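# Shift a rope-tied hoop onto the other post's peg

## Task

Relocate the hoop from the post it is on to the second post using only the ropes joining it to a metal block on each bench (no hand may touch the hoop or the peg). The hoop must end up lying flat and encircling the loose peg that stands on that post, the peg must still be upright, and at the end every block must be resting on a bench.

## Robot and tools

ROBOTS. Three Kinova Gen3 arms, arm1, arm2 and arm3, each with seven joints and a five-fingered right hand. Each foot (base_link) sits in the scene frame at: arm1 (-0.158, +1.455, +0.994), arm2 (-1.521, -0.540, +1.044), arm3 (+1.465, -0.445, +1.019), and faces along its own +x. Bench tops are at z=+0.950. Reach is about 1.06 m from the joint 1 axis. The hoop is moved indirectly, by pulling on the ropes tied to the blocks.

FRAMES. One scene frame in metres, origin on the floor, +z up. The hand point lies 0.045 m in front of the palm; its +z runs along straight fingers, +y out of the palm, +x across the palm away from the thumb. Straight fingers extend 0.06-0.07 m past the point. A wrist bracket on the little-finger side can strike objects. The wrist camera is on the little-finger side, aimed at the hand point. Printed hand positions may be off, more so at long reach.

move. Arguments arm1, arm2, arm3 (each optional, one object per arm) and cameras. Inside an arm's object:
- joints: a map from joint name to an absolute target. joint1_rad..joint7_rad in radians (joints 1,3,5,7 within ±6.283; joint2 ±2.249; joint4 ±2.579; joint6 ±2.099). Joint 1 positive turns clockwise seen from above; joint 2 at 0 is upright, positive leans forward. Hand keys hand_little, hand_ring, hand_middle, hand_index, hand_thumb_bend, hand_thumb_turn run -1 (closed; for thumb_turn, in front of the palm) to +1 (open/straight; thumb beside palm). hand_force_limit -1..1 is a setting mapping to about 0-10 N at the fingertip (0-15 N for thumb motors); hand_speed -0.96..1 sets finger speed (full at +0.48 and above). At start these are 0 and -0.8. Use about -0.94 or slower for a gentle grip.
- target: seven numbers [x, y, z, qw, qx, qy, qz], an absolute hand-point pose in the scene frame (metres, unit quaternion), reached by a straight path starting from the current hand_target. When target is given, joints may contain only the hand keys and the two settings, or the call is refused.
- speed: top path speed in m/s, 0.002 to 0.5, default 0.25; rotation is capped at twice that value in rad/s.
- min_time_s: 0.1 to 8 s, the shortest duration for that arm's joint motions in this action.
All arms' motions begin together; hand paths finish together and stop after 10 s regardless; no action exceeds 15 s. Paths ignore obstacles and other arms; the hand may lag, stray, or exceed speed when the arm is almost straight. Joint targets are rate-limited (about 1.39 rad/s for joints 1-4, 1.22 for 5-7). Calling move with no action returns full state and all images.
cameras: list from arm1_cam_wrist, arm2_cam_wrist, arm3_cam_wrist, cam_low, cam_side, cam_top, or "all"; [] for none.

wait: seconds 0 to 10; commands nothing, returns state. zoom_image: camera plus region [x0, y0, x1, y1] in pixels from the top-left, no more than 504 on each side, only on the newest images. show_instructions: shows the reference pages. finished_scene: optional scene=1; final, and the goal must hold without the robots.

ORDER. If a move or wait is refused, or a stop starts during it, the remaining move/wait/finished_scene calls in that reply are skipped; a merely invalid call (e.g. unknown key) does not skip them. The scene keeps running while you think, holding the last command.

RESULTS. "move" lists arms that got a command; "as last shown" marks an uncommanded arm whose status reads "not commanded". "pictures" gives image order. "hand" is the measured hand pose; hand_target is the pose at the held joint targets. Statuses: done (within 1 cm and 2 degrees, or joint tolerance), off_target (resting short, maybe still pushing), time_out (stop; joint holds where it is), not_followed / "joint command not followed" / "pose unreachable" (a safety check withheld the motion; a withheld target path is dropped). Joint velocities in rad/s, "within noise" when still. Joint torques in N m, positive toward larger joint values, with per-arm offset and noise. Flange force is external force on the end effector in its own axes, with error; "no reading" near singular poses. hand_stopped_by gives six words (little, ring, middle, index, thumb_bend, thumb_turn): moving, target, force, stalled or fault. The *_load_n lines give fingertip force in N, positive when pushed open; a lost grip shows as load falling near 0. A finger motor starts only when its target changes by 0.002 or more; to squeeze harder, raise hand_force_limit and send a more-closed target; to loosen, send a more-open one.

AVOID. Any hard press between two robots (including closing fingers on another arm's fingers) fails the scene; the safety check may react late. Do not knock anything to the floor or out of the work area, drop blocks or let them fall, slam or ram fixed items, or jerk the ropes. Arms keep pushing on contact until moved away. A torque fault (joint torque reaching 104.5 N m on joints 1-4 or 51.3 on 5-7, or a joint deviating over 5 degrees) stops that arm 10 s; weak motors (about 28-60 N m) can yield under load. Holding loads or pushing at unreachable poses heats motors: MOTOR HOT at 60 °C, and at 75 °C an OVER-TEMPERATURE FAULT makes the arm sag; afterwards resend targets marked limit_stop_at_motor_heat. Excess finger force from heavy or fast-swung loads also costs.

Each tool is called after "Emit:" as name(argument=value, ...), one argument or row to a line, values as JSON.

Reference images:

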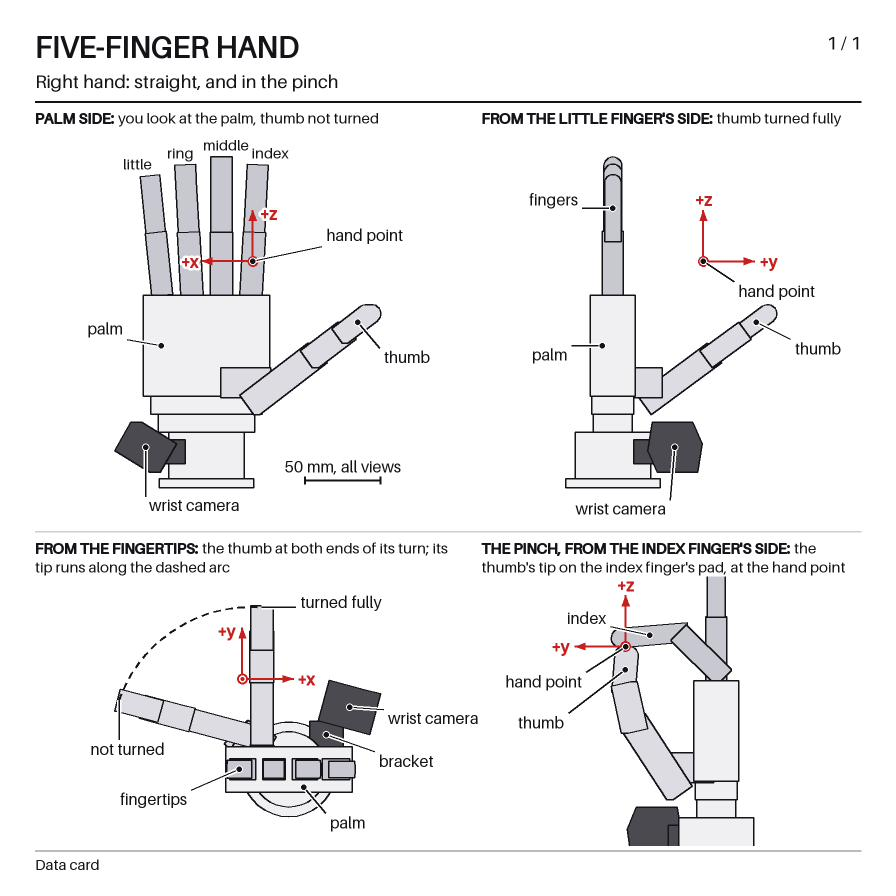

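## Session

Emit:
move(
)

Scene clock: 0.00 s.
Joint torques (N m): no reading
Flange force (N): no reading
Joint velocities: within noise
arm1.joint_positions: joint1_rad=-0.839 joint2_rad=-0.421 joint3_rad=-0.104 joint4_rad=+1.375 joint5_rad=-0.021 joint6_rad=+1.927 joint7_rad=-1.669 hand_little=+1.000 hand_ring=+1.000 hand_middle=+1.000 hand_index=+1.000 hand_thumb_turn=+1.000 hand_thumb_bend=+1.000 hand_force_limit=+0.000 hand_speed=-0.800
arm1.joint_status: not commanded
arm1.hand_stopped_by: target,target,target,target,target,target
arm1.little_load_n: 0.0
arm1.ring_load_n: 0.0
arm1.middle_load_n: 0.0
arm1.index_load_n: 0.0
arm1.thumb_bend_load_n: 0.0
arm1.thumb_turn_load_n: 0.0
arm1.hand: x=+0.0240 y=+1.3652 z=+1.5429 quat_wxyz=(-0.124, -0.373, -0.918, +0.047) (m; scene frame)
arm1.hand_target: x=+0.0240 y=+1.3652 z=+1.5429 quat_wxyz=(-0.124, -0.373, -0.918, +0.047) (m; scene frame)
arm1.hand_status: not commanded
arm2.joint_positions: joint1_rad=-0.351 joint2_rad=-0.448 joint3_rad=+0.022 joint4_rad=+1.362 joint5_rad=+0.061 joint6_rad=+1.988 joint7_rad=-1.797 hand_little=+1.000 hand_ring=+1.000 hand_middle=+1.000 hand_index=+1.000 hand_thumb_turn=+1.000 hand_thumb_bend=+1.000 hand_force_limit=+0.000 hand_speed=-0.800
arm2.joint_status: not commanded
arm2.hand_stopped_by: target,target,target,target,target,target
arm2.little_load_n: 0.0
arm2.ring_load_n: 0.0
arm2.middle_load_n: 0.0
arm2.index_load_n: 0.0
arm2.thumb_bend_load_n: 0.0
arm2.thumb_turn_load_n: 0.0
arm2.hand: x=-1.3930 y=-0.4074 z=+1.5968 quat_wxyz=(-0.118, +0.251, -0.960, -0.039) (m; scene frame)
arm2.hand_target: x=-1.3930 y=-0.4074 z=+1.5968 quat_wxyz=(-0.118, +0.251, -0.960, -0.039) (m; scene frame)
arm2.hand_status: not commanded
arm3.joint_positions: joint1_rad=-0.689 joint2_rad=-0.343 joint3_rad=-0.042 joint4_rad=+1.411 joint5_rad=+0.015 joint6_rad=+2.064 joint7_rad=-1.724 hand_little=+1.000 hand_ring=+1.000 hand_middle=+1.000 hand_index=+1.000 hand_thumb_turn=+1.000 hand_thumb_bend=+1.000 hand_force_limit=+0.000 hand_speed=-0.800
arm3.joint_status: not commanded
arm3.hand_stopped_by: target,target,target,target,target,target
arm3.little_load_n: 0.0
arm3.ring_load_n: 0.0
arm3.middle_load_n: 0.0
arm3.index_load_n: 0.0
arm3.thumb_bend_load_n: 0.0
arm3.thumb_turn_load_n: 0.0
arm3.hand: x=+1.3365 y=-0.5687 z=+1.5286 quat_wxyz=(-0.016, +0.979, +0.205, -0.013) (m; scene frame)
arm3.hand_target: x=+1.3365 y=-0.5687 z=+1.5286 quat_wxyz=(-0.016, +0.979, +0.205, -0.013) (m; scene frame)
arm3.hand_status: not commanded
pictures: arm1_cam_wrist, arm2_cam_wrist, arm3_cam_wrist, cam_low, cam_side, cam_top
Images, in order (width x height): arm1_cam_wrist 672x504, arm2_cam_wrist 672x504, arm3_cam_wrist 672x504, cam_low 672x504, cam_side 672x504, cam_top 672x504.

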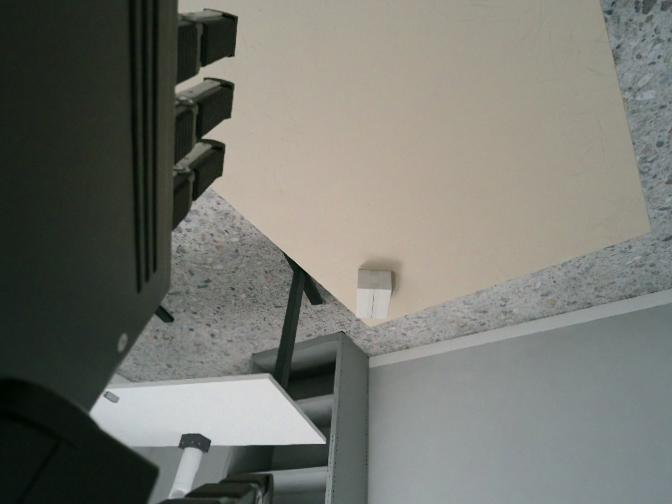

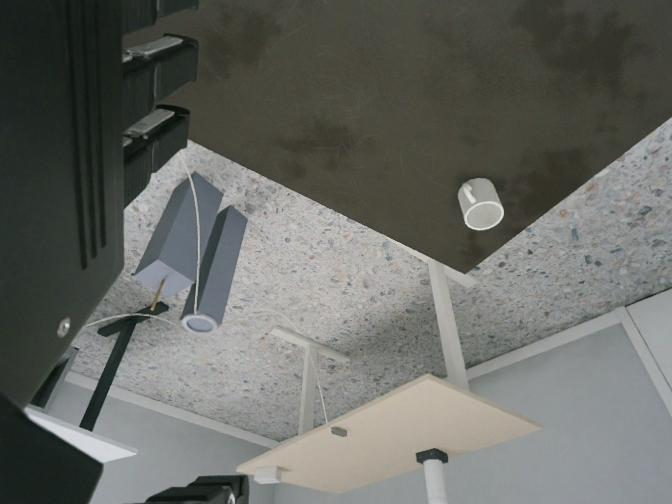

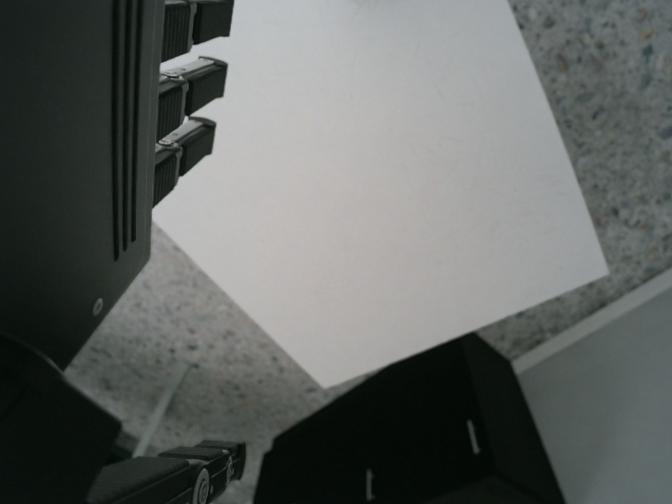

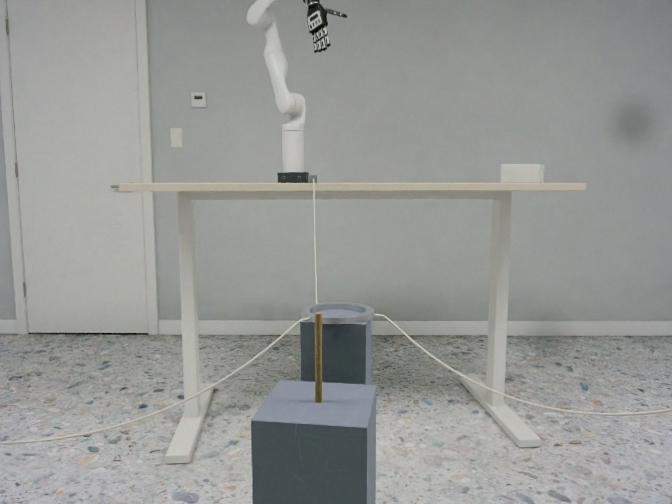

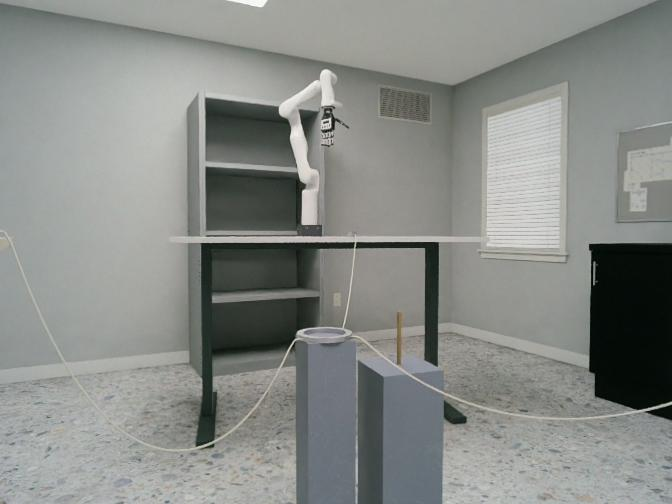

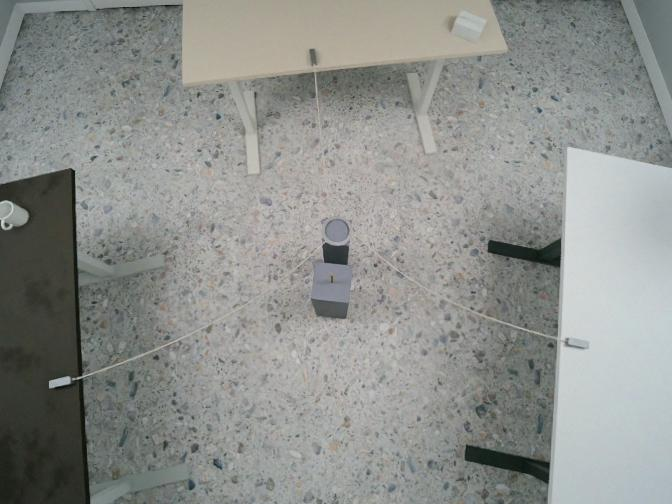

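Emit:
zoom_image(
  camera="cam_top",
  region=[230, 180, 440, 340],
)

Emit:
zoom_image(
  camera="cam_low",
  region=[200, 260, 450, 504],
)

Emit:
zoom_image(
  camera="cam_side",
  region=[220, 220, 504, 504],
)

Emit:
zoom_image(
  camera="cam_top",
  region=[520, 280, 672, 400],
)

Emit:
zoom_image(
  camera="cam_top",
  region=[0, 320, 160, 440],
)

Emit:
zoom_image(
  camera="cam_top",
  region=[260, 20, 380, 110],
)

Scaled by 2.400 from the camera's image (finer frame: 960x720).

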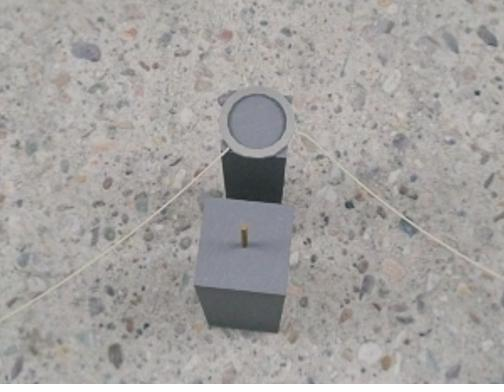

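Scaled by 2.016 from the camera's image (finer frame: 960x720).

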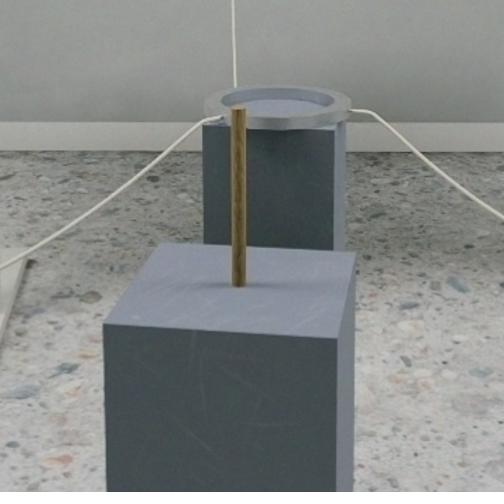

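Scaled by 1.775 from the camera's image (finer frame: 960x720).

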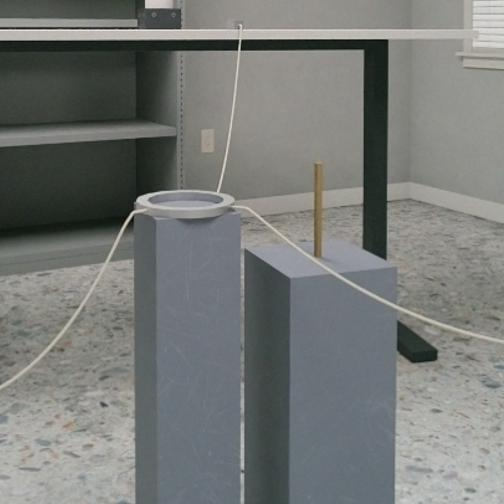

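Scaled by 3.316 from the camera's image (finer frame: 960x720).

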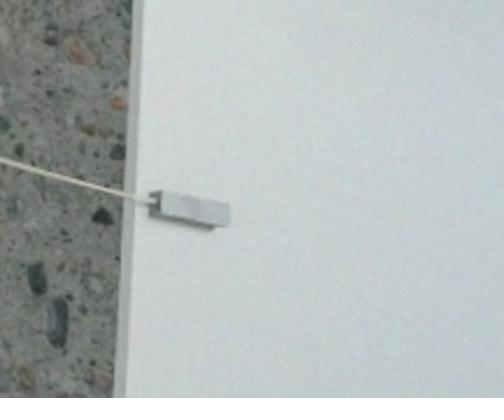

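Scaled by 3.150 from the camera's image (finer frame: 960x720).

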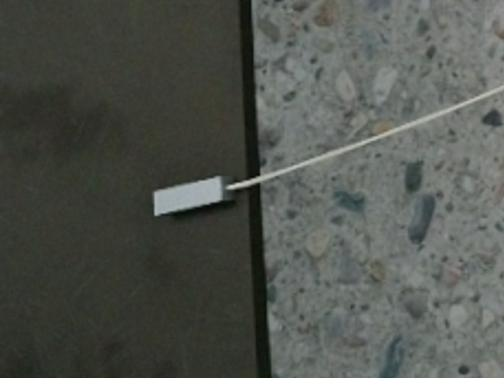

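Scaled by 4.200 from the camera's image (finer frame: 960x720).

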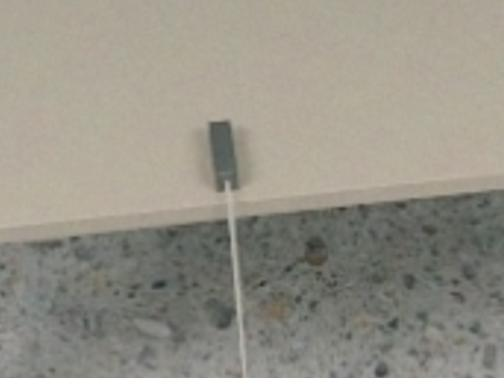

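Emit:
move(
  arm1={"target": [-0.12, 1.0, 1.3, 0, 0.7071, 0.7071, 0], "speed": 0.2},
  arm2={"target": [-1.15, -0.37, 1.3, 0, -0.1305, 0.9914, 0], "speed": 0.2},
  arm3={"target": [1.1, -0.4, 1.3, 0, 0.9976, -0.0698, 0], "speed": 0.2},
  cameras=["all"],
)

Scene clock: 78.17 s.
Joint torques (N m): arm1=[-0.85 -12.37 2.56 -9.01 -0.46 0.54 0.41] | arm2=[0.82 -11.25 0.55 -7.32 0.15 -0.35 0.01] | arm3=[-0.47 -7.94 0.77 -6.79 0.18 0.2 0.33]
Flange force (N): arm1=[3.4 0.3 4.5] | arm2=[-1.8 1.6 -1.1] | arm3=[-1.2 0.0 -1.3]
move: arm1 done; arm2 done; arm3 done
Joint velocities: within noise
arm1.joint_positions: joint1_rad=-0.496 joint2_rad=+0.309 joint3_rad=+0.588 joint4_rad=+1.504 joint5_rad=-0.163 joint6_rad=+1.379 joint7_rad=-1.418 hand_little=+1.000 hand_ring=+1.000 hand_middle=+1.000 hand_index=+1.000 hand_thumb_turn=+1.000 hand_thumb_bend=+1.000 hand_force_limit=+0.000 hand_speed=-0.800
arm1.joint_status: not commanded
arm1.hand_stopped_by: target,target,target,target,target,target
arm1.little_load_n: 0.0
arm1.ring_load_n: 0.0
arm1.middle_load_n: 0.0
arm1.index_load_n: 0.0
arm1.thumb_bend_load_n: 0.0
arm1.thumb_turn_load_n: 0.0
arm1.hand: x=-0.1200 y=+1.0000 z=+1.3000 quat_wxyz=(+0.000, -0.707, -0.707, +0.000)
arm1.hand_target: x=-0.1200 y=+1.0000 z=+1.3000 quat_wxyz=(+0.000, -0.707, -0.707, +0.000)
arm1.hand_status: done (0.000 m and 0.0 deg from the pose sent, 0.462 m and 48.2 deg at the start)
arm2.joint_positions: joint1_rad=-0.238 joint2_rad=+0.209 joint3_rad=+0.398 joint4_rad=+1.776 joint5_rad=-0.086 joint6_rad=+1.179 joint7_rad=-1.563 hand_little=+1.000 hand_ring=+1.000 hand_middle=+1.000 hand_index=+1.000 hand_thumb_turn=+1.000 hand_thumb_bend=+1.000 hand_force_limit=+0.000 hand_speed=-0.800
arm2.joint_status: not commanded
arm2.hand_stopped_by: target,target,target,target,target,target
arm2.little_load_n: 0.0
arm2.ring_load_n: 0.0
arm2.middle_load_n: 0.0
arm2.index_load_n: 0.0
arm2.thumb_bend_load_n: 0.0
arm2.thumb_turn_load_n: 0.0
arm2.hand: x=-1.1500 y=-0.3700 z=+1.3000 quat_wxyz=(+0.000, +0.131, -0.991, +0.000)
arm2.hand_target: x=-1.1500 y=-0.3700 z=+1.3000 quat_wxyz=(+0.000, +0.131, -0.991, +0.000)
arm2.hand_status: done (0.000 m and 0.0 deg from the pose sent, 0.385 m and 20.2 deg at the start)
arm3.joint_positions: joint1_rad=-0.420 joint2_rad=+0.125 joint3_rad=+0.569 joint4_rad=+1.802 joint5_rad=-0.076 joint6_rad=+1.246 joint7_rad=-1.384 hand_little=+1.000 hand_ring=+1.000 hand_middle=+1.000 hand_index=+1.000 hand_thumb_turn=+1.000 hand_thumb_bend=+1.000 hand_force_limit=+0.000 hand_speed=-0.800
arm3.joint_status: not commanded
arm3.hand_stopped_by: target,target,target,target,target,target
arm3.little_load_n: 0.0
arm3.ring_load_n: 0.0
arm3.middle_load_n: 0.0
arm3.index_load_n: 0.0
arm3.thumb_bend_load_n: 0.0
arm3.thumb_turn_load_n: 0.0
arm3.hand: x=+1.1000 y=-0.4000 z=+1.3000 quat_wxyz=(+0.000, +0.998, -0.070, +0.000)
arm3.hand_target: x=+1.1000 y=-0.4000 z=+1.3000 quat_wxyz=(+0.000, +0.998, -0.070, +0.000)
arm3.hand_status: done (0.000 m and 0.0 deg from the pose sent, 0.370 m and 31.8 deg at the start)
pictures: arm1_cam_wrist, arm2_cam_wrist, arm3_cam_wrist, cam_low, cam_side, cam_top
Images, in order (width x height): arm1_cam_wrist 672x504, arm2_cam_wrist 672x504, arm3_cam_wrist 672x504, cam_low 672x504, cam_side 672x504, cam_top 672x504.

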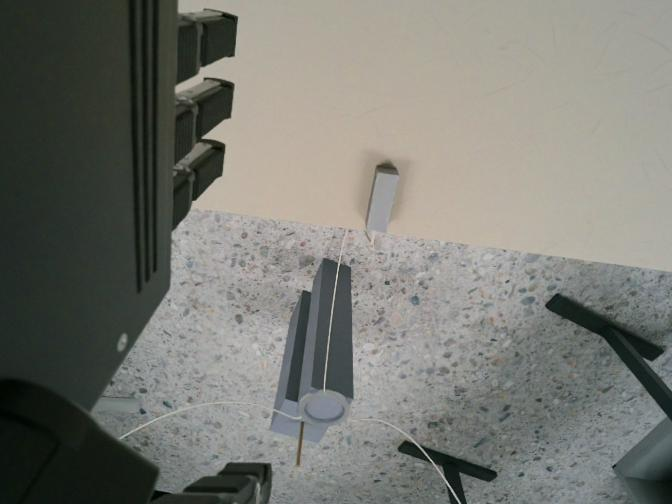

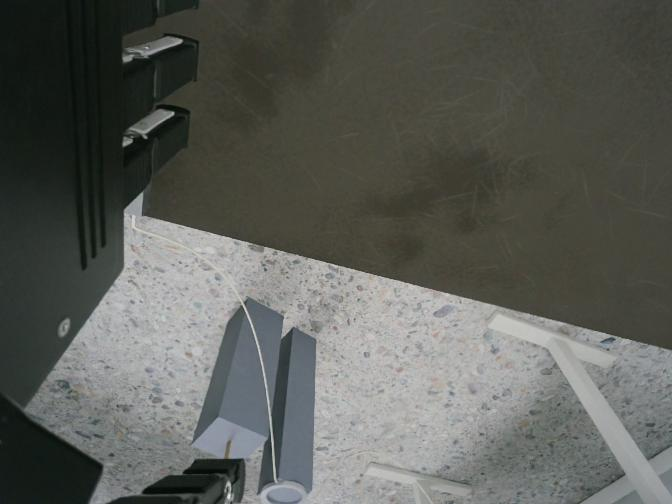

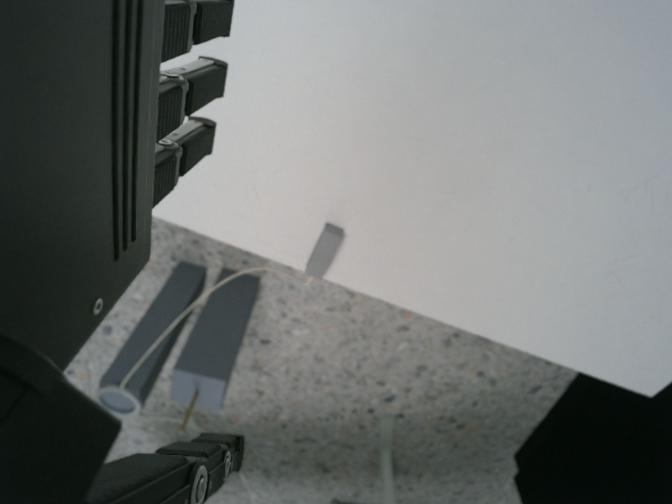

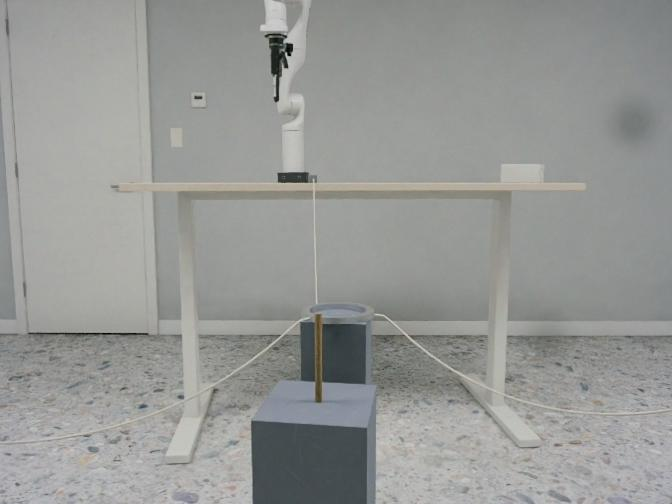

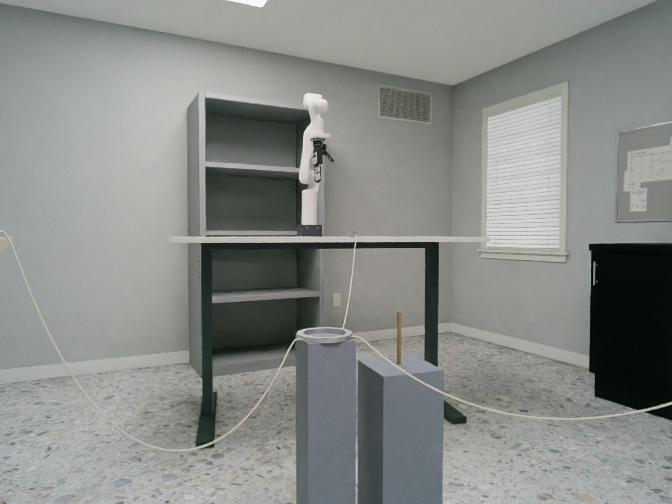

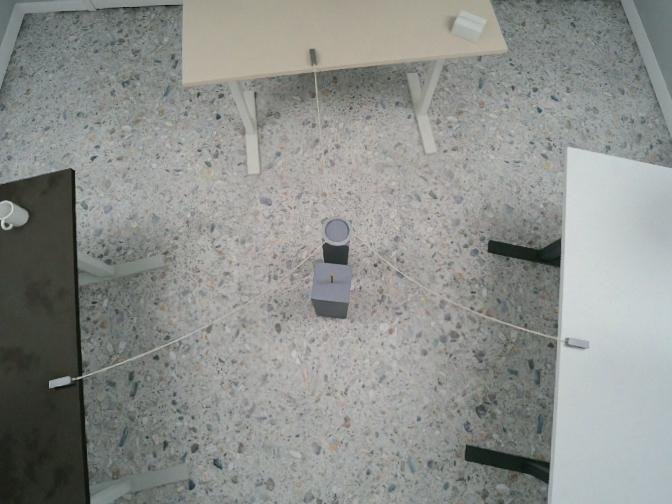

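Emit:
zoom_image(
  camera="arm1_cam_wrist",
  region=[200, 140, 504, 500],
)

Emit:
zoom_image(
  camera="arm3_cam_wrist",
  region=[50, 200, 400, 480],
)

Emit:
zoom_image(
  camera="arm2_cam_wrist",
  region=[100, 180, 400, 504],
)

Scaled by 1.400 from the camera's image (finer frame: 960x720).

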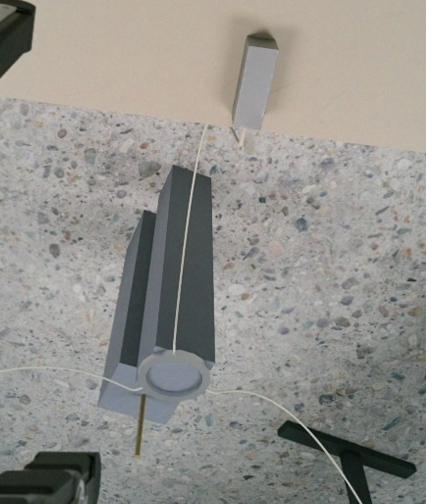

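Scaled by 1.440 from the camera's image (finer frame: 960x720).

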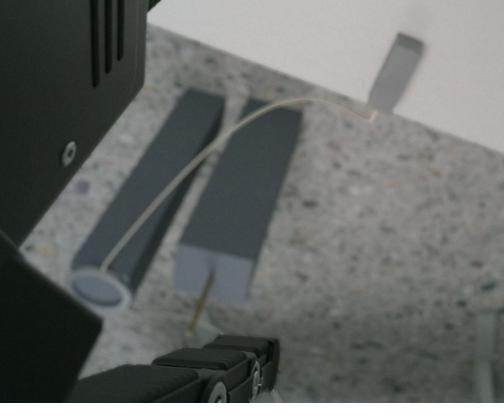

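Scaled by 1.556 from the camera's image (finer frame: 960x720).

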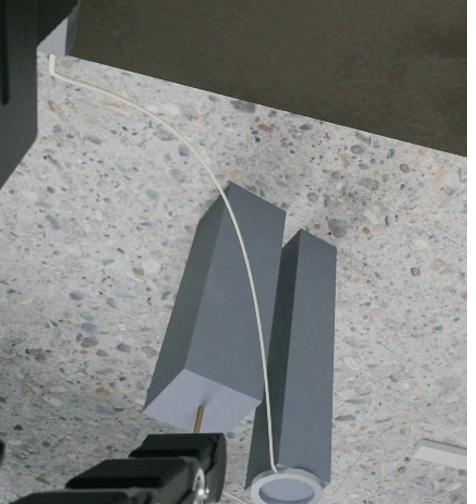

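Emit:
move(
  arm1={"target": [-0.035, 0.887, 1.12, -0.2503, 0.6043, 0.6988, -0.2895], "speed": 0.2, "joints": {"hand_thumb_turn": -1}},
  arm2={"target": [-0.947, -0.537, 1.12, 0.0499, -0.1206, 0.9160, -0.3794], "speed": 0.2, "joints": {"hand_thumb_turn": -1}},
  arm3={"target": [0.894, -0.405, 1.12, -0.3814, 0.9207, -0.0773, 0.0320], "speed": 0.2, "joints": {"hand_thumb_turn": -1}},
  cameras=["all"],
)

Scene clock: 425.23 s.
Joint torques (N m): arm1=[-0.94 -20.13 6.05 -6.59 1.17 1.11 0.4] | arm2=[0.87 -18.59 5.36 -4.7 1.38 0.25 -0.01] | arm3=[-0.33 -19.06 5.31 -4.52 1.76 0.96 0.29]
Flange force (N): arm1=[3.7 -0.5 3.7] | arm2=[-0.8 1.3 -1.7] | arm3=[-2.4 0.0 -0.5]
move: arm1 done; arm2 done; arm3 done
Joint velocities: within noise
arm1.joint_positions: joint1_rad=-0.935 joint2_rad=+0.963 joint3_rad=+0.642 joint4_rad=+1.242 joint5_rad=+0.255 joint6_rad=+1.297 joint7_rad=-1.940 hand_little=+1.000 hand_ring=+1.000 hand_middle=+1.000 hand_index=+1.000 hand_thumb_turn=-1.000 hand_thumb_bend=+1.000 hand_force_limit=+0.000 hand_speed=-0.800
arm1.joint_status: all done
arm1.hand_stopped_by: target,target,target,target,target,target
arm1.little_load_n: 0.0
arm1.ring_load_n: 0.0
arm1.middle_load_n: 0.0
arm1.index_load_n: 0.0
arm1.thumb_bend_load_n: 0.0
arm1.thumb_turn_load_n: 0.0
arm1.hand: x=-0.0350 y=+0.8870 z=+1.1200 quat_wxyz=(+0.250, -0.604, -0.699, +0.289)
arm1.hand_target: x=-0.0350 y=+0.8870 z=+1.1200 quat_wxyz=(+0.250, -0.604, -0.699, +0.289)
arm1.hand_status: done (0.000 m and 0.0 deg from the pose sent, 0.229 m and 45.7 deg at the start)
arm2.joint_positions: joint1_rad=-0.301 joint2_rad=+0.922 joint3_rad=+0.624 joint4_rad=+1.566 joint5_rad=+0.403 joint6_rad=+0.852 joint7_rad=-1.904 hand_little=+1.000 hand_ring=+1.000 hand_middle=+1.000 hand_index=+1.000 hand_thumb_turn=-1.000 hand_thumb_bend=+1.000 hand_force_limit=+0.000 hand_speed=-0.800
arm2.joint_status: all done
arm2.hand_stopped_by: target,target,target,target,target,target
arm2.little_load_n: 0.0
arm2.ring_load_n: 0.0
arm2.middle_load_n: 0.0
arm2.index_load_n: 0.0
arm2.thumb_bend_load_n: 0.0
arm2.thumb_turn_load_n: 0.0
arm2.hand: x=-0.9470 y=-0.5370 z=+1.1200 quat_wxyz=(-0.050, +0.121, -0.916, +0.379)
arm2.hand_target: x=-0.9470 y=-0.5370 z=+1.1200 quat_wxyz=(-0.050, +0.121, -0.916, +0.379)
arm2.hand_status: done (0.000 m and 0.0 deg from the pose sent, 0.319 m and 45.0 deg at the start)
arm3.joint_positions: joint1_rad=-0.729 joint2_rad=+0.982 joint3_rad=+0.590 joint4_rad=+1.274 joint5_rad=+0.261 joint6_rad=+1.266 joint7_rad=-1.996 hand_little=+1.000 hand_ring=+1.000 hand_middle=+1.000 hand_index=+1.000 hand_thumb_turn=-1.000 hand_thumb_bend=+1.000 hand_force_limit=+0.000 hand_speed=-0.800
arm3.joint_status: all done
arm3.hand_stopped_by: target,target,target,target,target,target
arm3.little_load_n: 0.0
arm3.ring_load_n: 0.0
arm3.middle_load_n: 0.0
arm3.index_load_n: 0.0
arm3.thumb_bend_load_n: 0.0
arm3.thumb_turn_load_n: 0.0
arm3.hand: x=+0.8940 y=-0.4050 z=+1.1200 quat_wxyz=(-0.381, +0.921, -0.077, +0.032)
arm3.hand_target: x=+0.8940 y=-0.4050 z=+1.1200 quat_wxyz=(-0.381, +0.921, -0.077, +0.032)
arm3.hand_status: done (0.000 m and 0.0 deg from the pose sent, 0.274 m and 45.0 deg at the start)
pictures: arm1_cam_wrist, arm2_cam_wrist, arm3_cam_wrist, cam_low, cam_side, cam_top
Images, in order (width x height): arm1_cam_wrist 672x504, arm2_cam_wrist 672x504, arm3_cam_wrist 672x504, cam_low 672x504, cam_side 672x504, cam_top 672x504.

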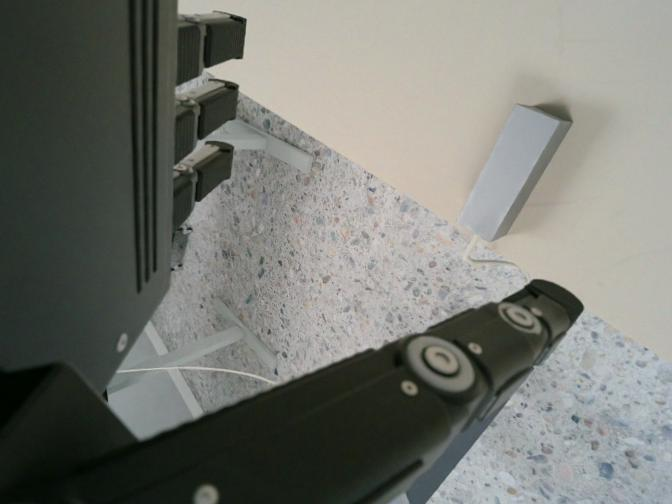

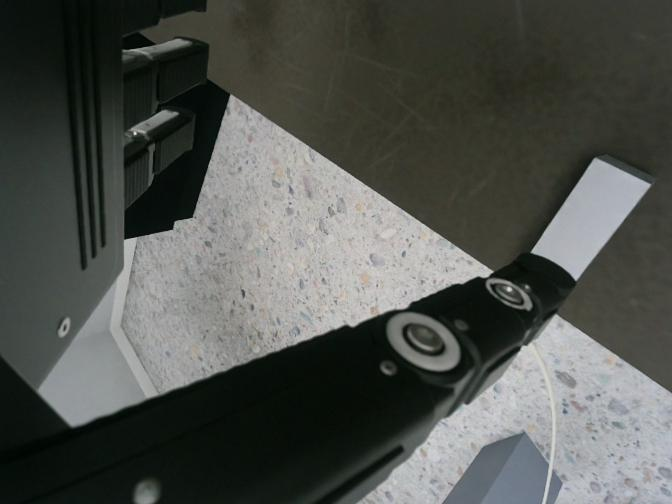

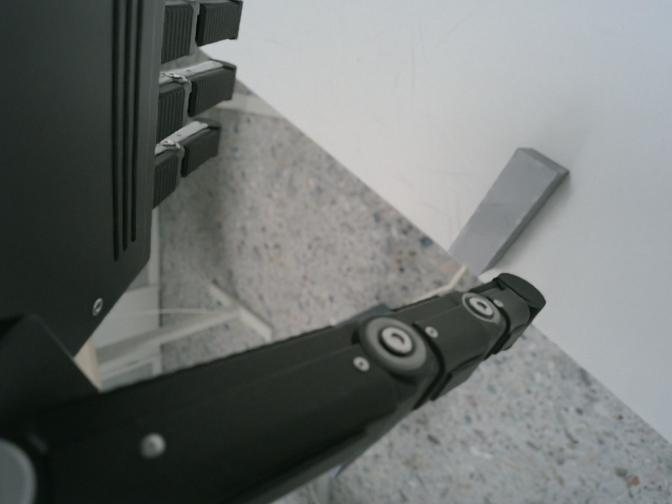

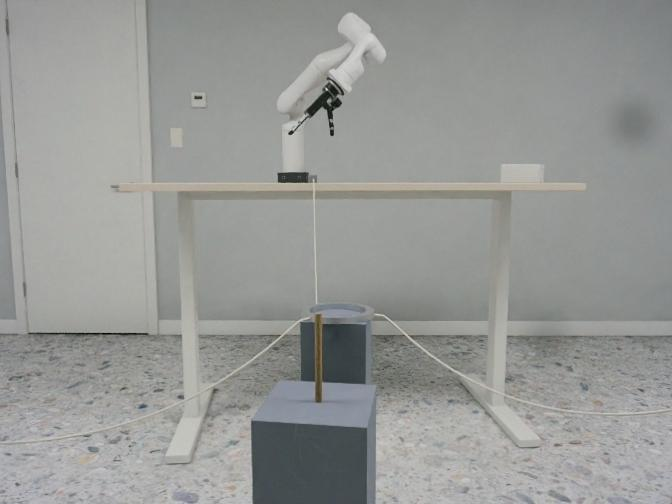

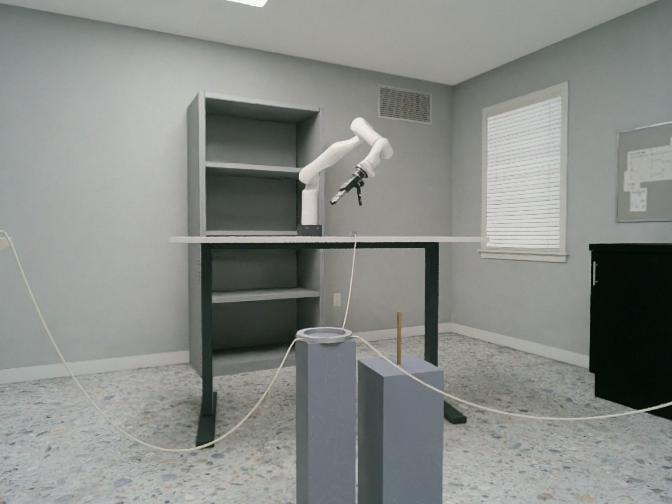

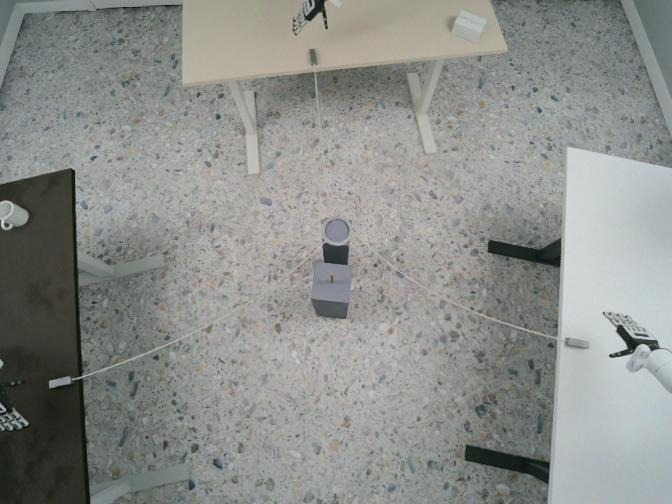

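Emit:
zoom_image(
  camera="arm1_cam_wrist",
  region=[400, 60, 640, 300],
)

Emit:
zoom_image(
  camera="arm2_cam_wrist",
  region=[440, 110, 672, 340],
)

Emit:
zoom_image(
  camera="arm3_cam_wrist",
  region=[400, 100, 640, 340],
)

Scaled by 2.100 from the camera's image (finer frame: 960x720).

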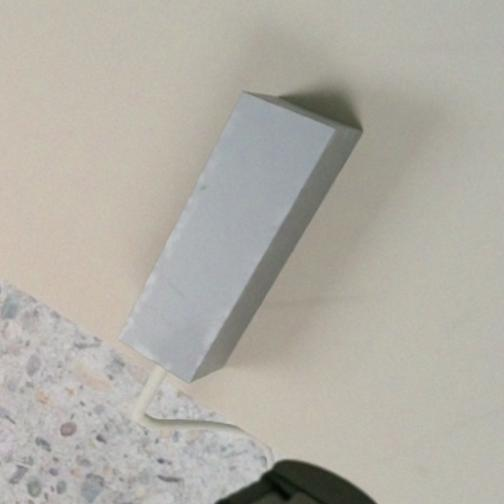

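Scaled by 2.172 from the camera's image (finer frame: 960x720).

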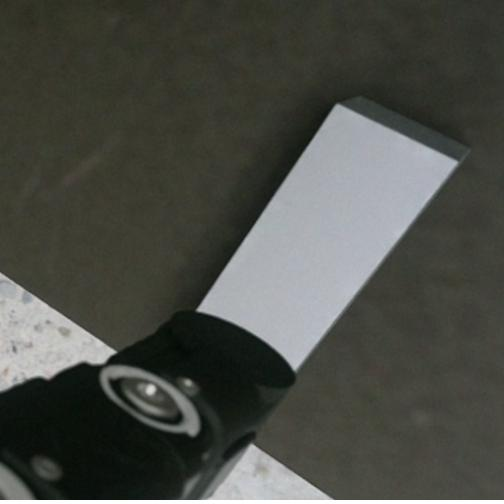

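Scaled by 2.100 from the camera's image (finer frame: 960x720).

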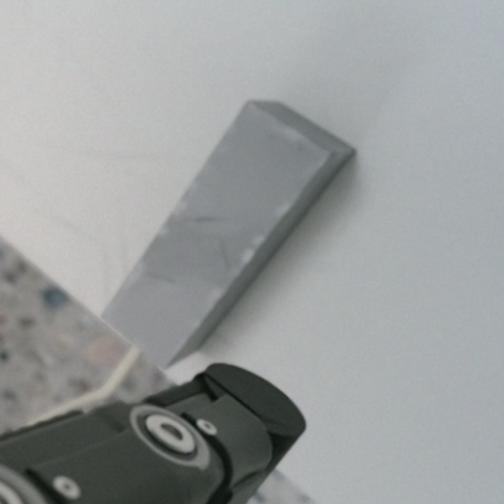

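Emit:
move(
  arm1={"target": [-0.0387, 0.8887, 1.03, -0.2536, 0.6122, 0.6920, -0.2866], "speed": 0.15},
  arm2={"target": [-0.949, -0.4872, 1.03, 0.0450, -0.1086, 0.9175, -0.3801], "speed": 0.15},
  arm3={"target": [0.8729, -0.4043, 1.03, -0.3790, 0.9149, -0.1286, 0.0533], "speed": 0.15},
  cameras=["all"],
)

Scene clock: 491.03 s.
Joint torques (N m): arm1=[-0.93 -20.8 6.39 -5.41 1.04 1.25 0.38] | arm2=[0.83 -20.01 5.64 -3.55 1.33 0.44 -0.03] | arm3=[-0.31 -20.91 5.39 -3.84 1.7 1.12 0.29]
Flange force (N): arm1=[3.1 -0.9 3.0] | arm2=[-0.7 1.3 -1.6] | arm3=[-2.8 0.6 -0.9]
move: arm1 done; arm2 done; arm3 done
Joint velocities: within noise
arm1.joint_positions: joint1_rad=-0.919 joint2_rad=+1.098 joint3_rad=+0.612 joint4_rad=+1.286 joint5_rad=+0.217 joint6_rad=+1.166 joint7_rad=-2.037 hand_little=+1.000 hand_ring=+1.000 hand_middle=+1.000 hand_index=+1.000 hand_thumb_turn=-1.000 hand_thumb_bend=+1.000 hand_force_limit=+0.000 hand_speed=-0.800
arm1.joint_status: not commanded
arm1.hand_stopped_by: target,target,target,target,target,target
arm1.little_load_n: 0.0
arm1.ring_load_n: 0.0
arm1.middle_load_n: 0.0
arm1.index_load_n: 0.0
arm1.thumb_bend_load_n: 0.0
arm1.thumb_turn_load_n: 0.0
arm1.hand: x=-0.0387 y=+0.8887 z=+1.0300 quat_wxyz=(+0.254, -0.612, -0.692, +0.287)
arm1.hand_target: x=-0.0387 y=+0.8887 z=+1.0300 quat_wxyz=(+0.254, -0.612, -0.692, +0.287)
arm1.hand_status: done (0.000 m and 0.0 deg from the pose sent, 0.090 m and 1.3 deg at the start)
arm2.joint_positions: joint1_rad=-0.348 joint2_rad=+1.114 joint3_rad=+0.577 joint4_rad=+1.488 joint5_rad=+0.338 joint6_rad=+0.843 joint7_rad=-2.041 hand_little=+1.000 hand_ring=+1.000 hand_middle=+1.000 hand_index=+1.000 hand_thumb_turn=-1.000 hand_thumb_bend=+1.000 hand_force_limit=+0.000 hand_speed=-0.800
arm2.joint_status: not commanded
arm2.hand_stopped_by: target,target,target,target,target,target
arm2.little_load_n: 0.0
arm2.ring_load_n: 0.0
arm2.middle_load_n: 0.0
arm2.index_load_n: 0.0
arm2.thumb_bend_load_n: 0.0
arm2.thumb_turn_load_n: 0.0
arm2.hand: x=-0.9490 y=-0.4872 z=+1.0300 quat_wxyz=(-0.045, +0.109, -0.917, +0.380)
arm2.hand_target: x=-0.9490 y=-0.4872 z=+1.0300 quat_wxyz=(-0.045, +0.109, -0.917, +0.380)
arm2.hand_status: done (0.000 m and 0.0 deg from the pose sent, 0.103 m and 1.5 deg at the start)
arm3.joint_positions: joint1_rad=-0.659 joint2_rad=+1.194 joint3_rad=+0.558 joint4_rad=+1.101 joint5_rad=+0.174 joint6_rad=+1.304 joint7_rad=-2.097 hand_little=+1.000 hand_ring=+1.000 hand_middle=+1.000 hand_index=+1.000 hand_thumb_turn=-1.000 hand_thumb_bend=+1.000 hand_force_limit=+0.000 hand_speed=-0.800
arm3.joint_status: not commanded
arm3.hand_stopped_by: target,target,target,target,target,target
arm3.little_load_n: 0.0
arm3.ring_load_n: 0.0
arm3.middle_load_n: 0.0
arm3.index_load_n: 0.0
arm3.thumb_bend_load_n: 0.0
arm3.thumb_turn_load_n: 0.0
arm3.hand: x=+0.8729 y=-0.4043 z=+1.0300 quat_wxyz=(-0.379, +0.915, -0.129, +0.053)
arm3.hand_target: x=+0.8729 y=-0.4043 z=+1.0300 quat_wxyz=(-0.379, +0.915, -0.129, +0.053)
arm3.hand_status: done (0.000 m and 0.0 deg from the pose sent, 0.092 m and 6.4 deg at the start)
pictures: arm1_cam_wrist, arm2_cam_wrist, arm3_cam_wrist, cam_low, cam_side, cam_top
Images, in order (width x height): arm1_cam_wrist 672x504, arm2_cam_wrist 672x504, arm3_cam_wrist 672x504, cam_low 672x504, cam_side 672x504, cam_top 672x504.

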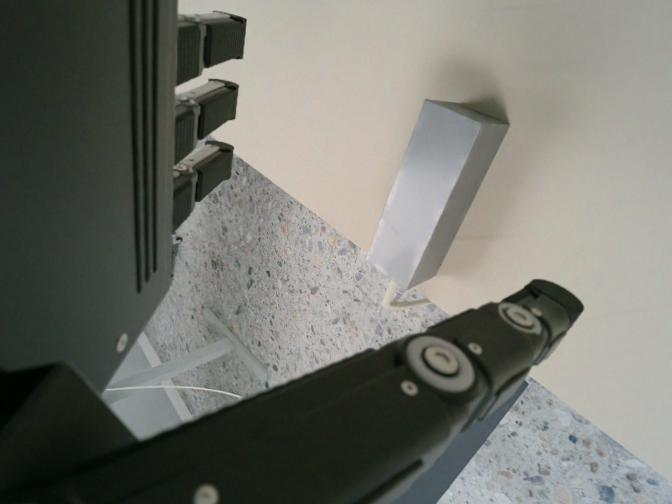

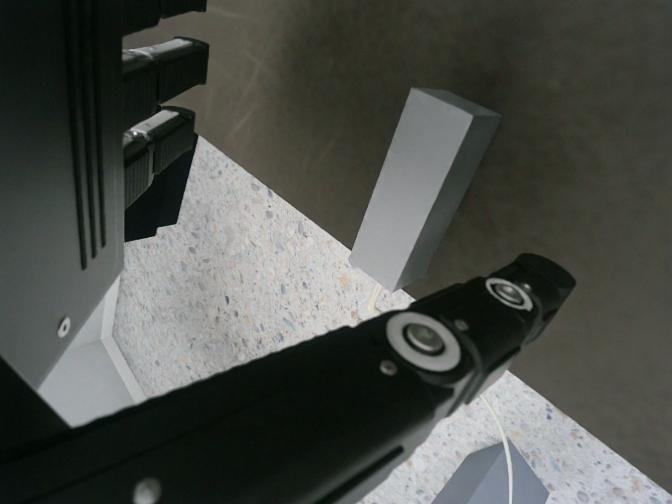

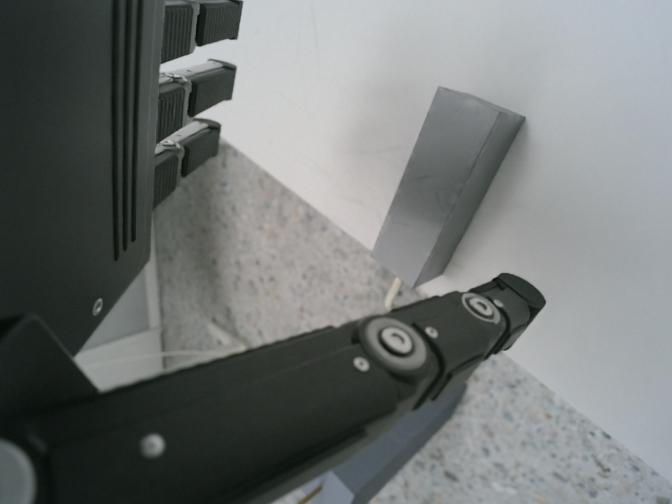

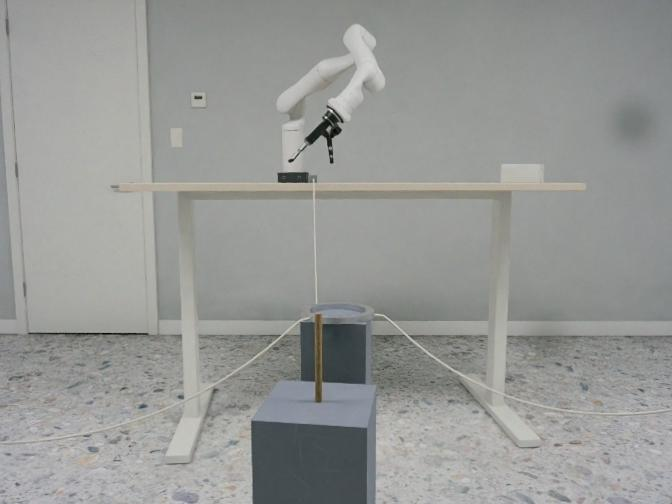

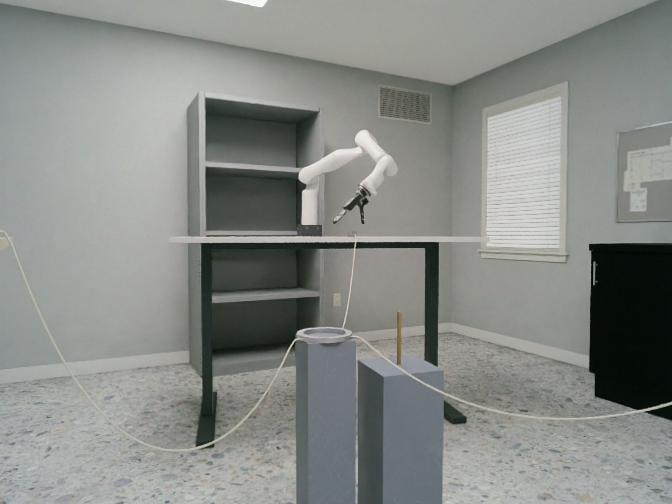

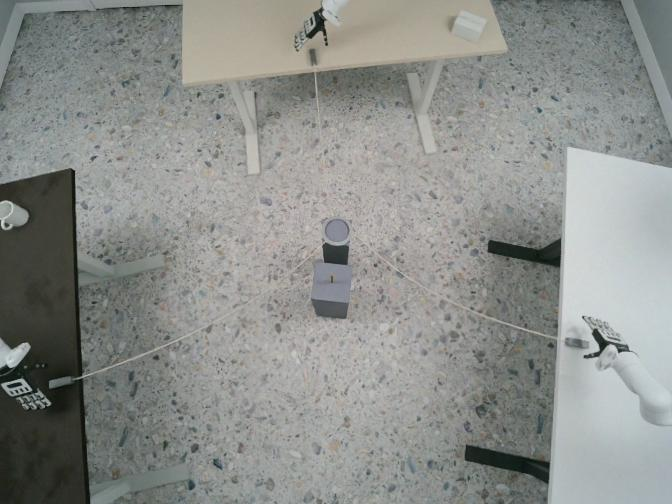

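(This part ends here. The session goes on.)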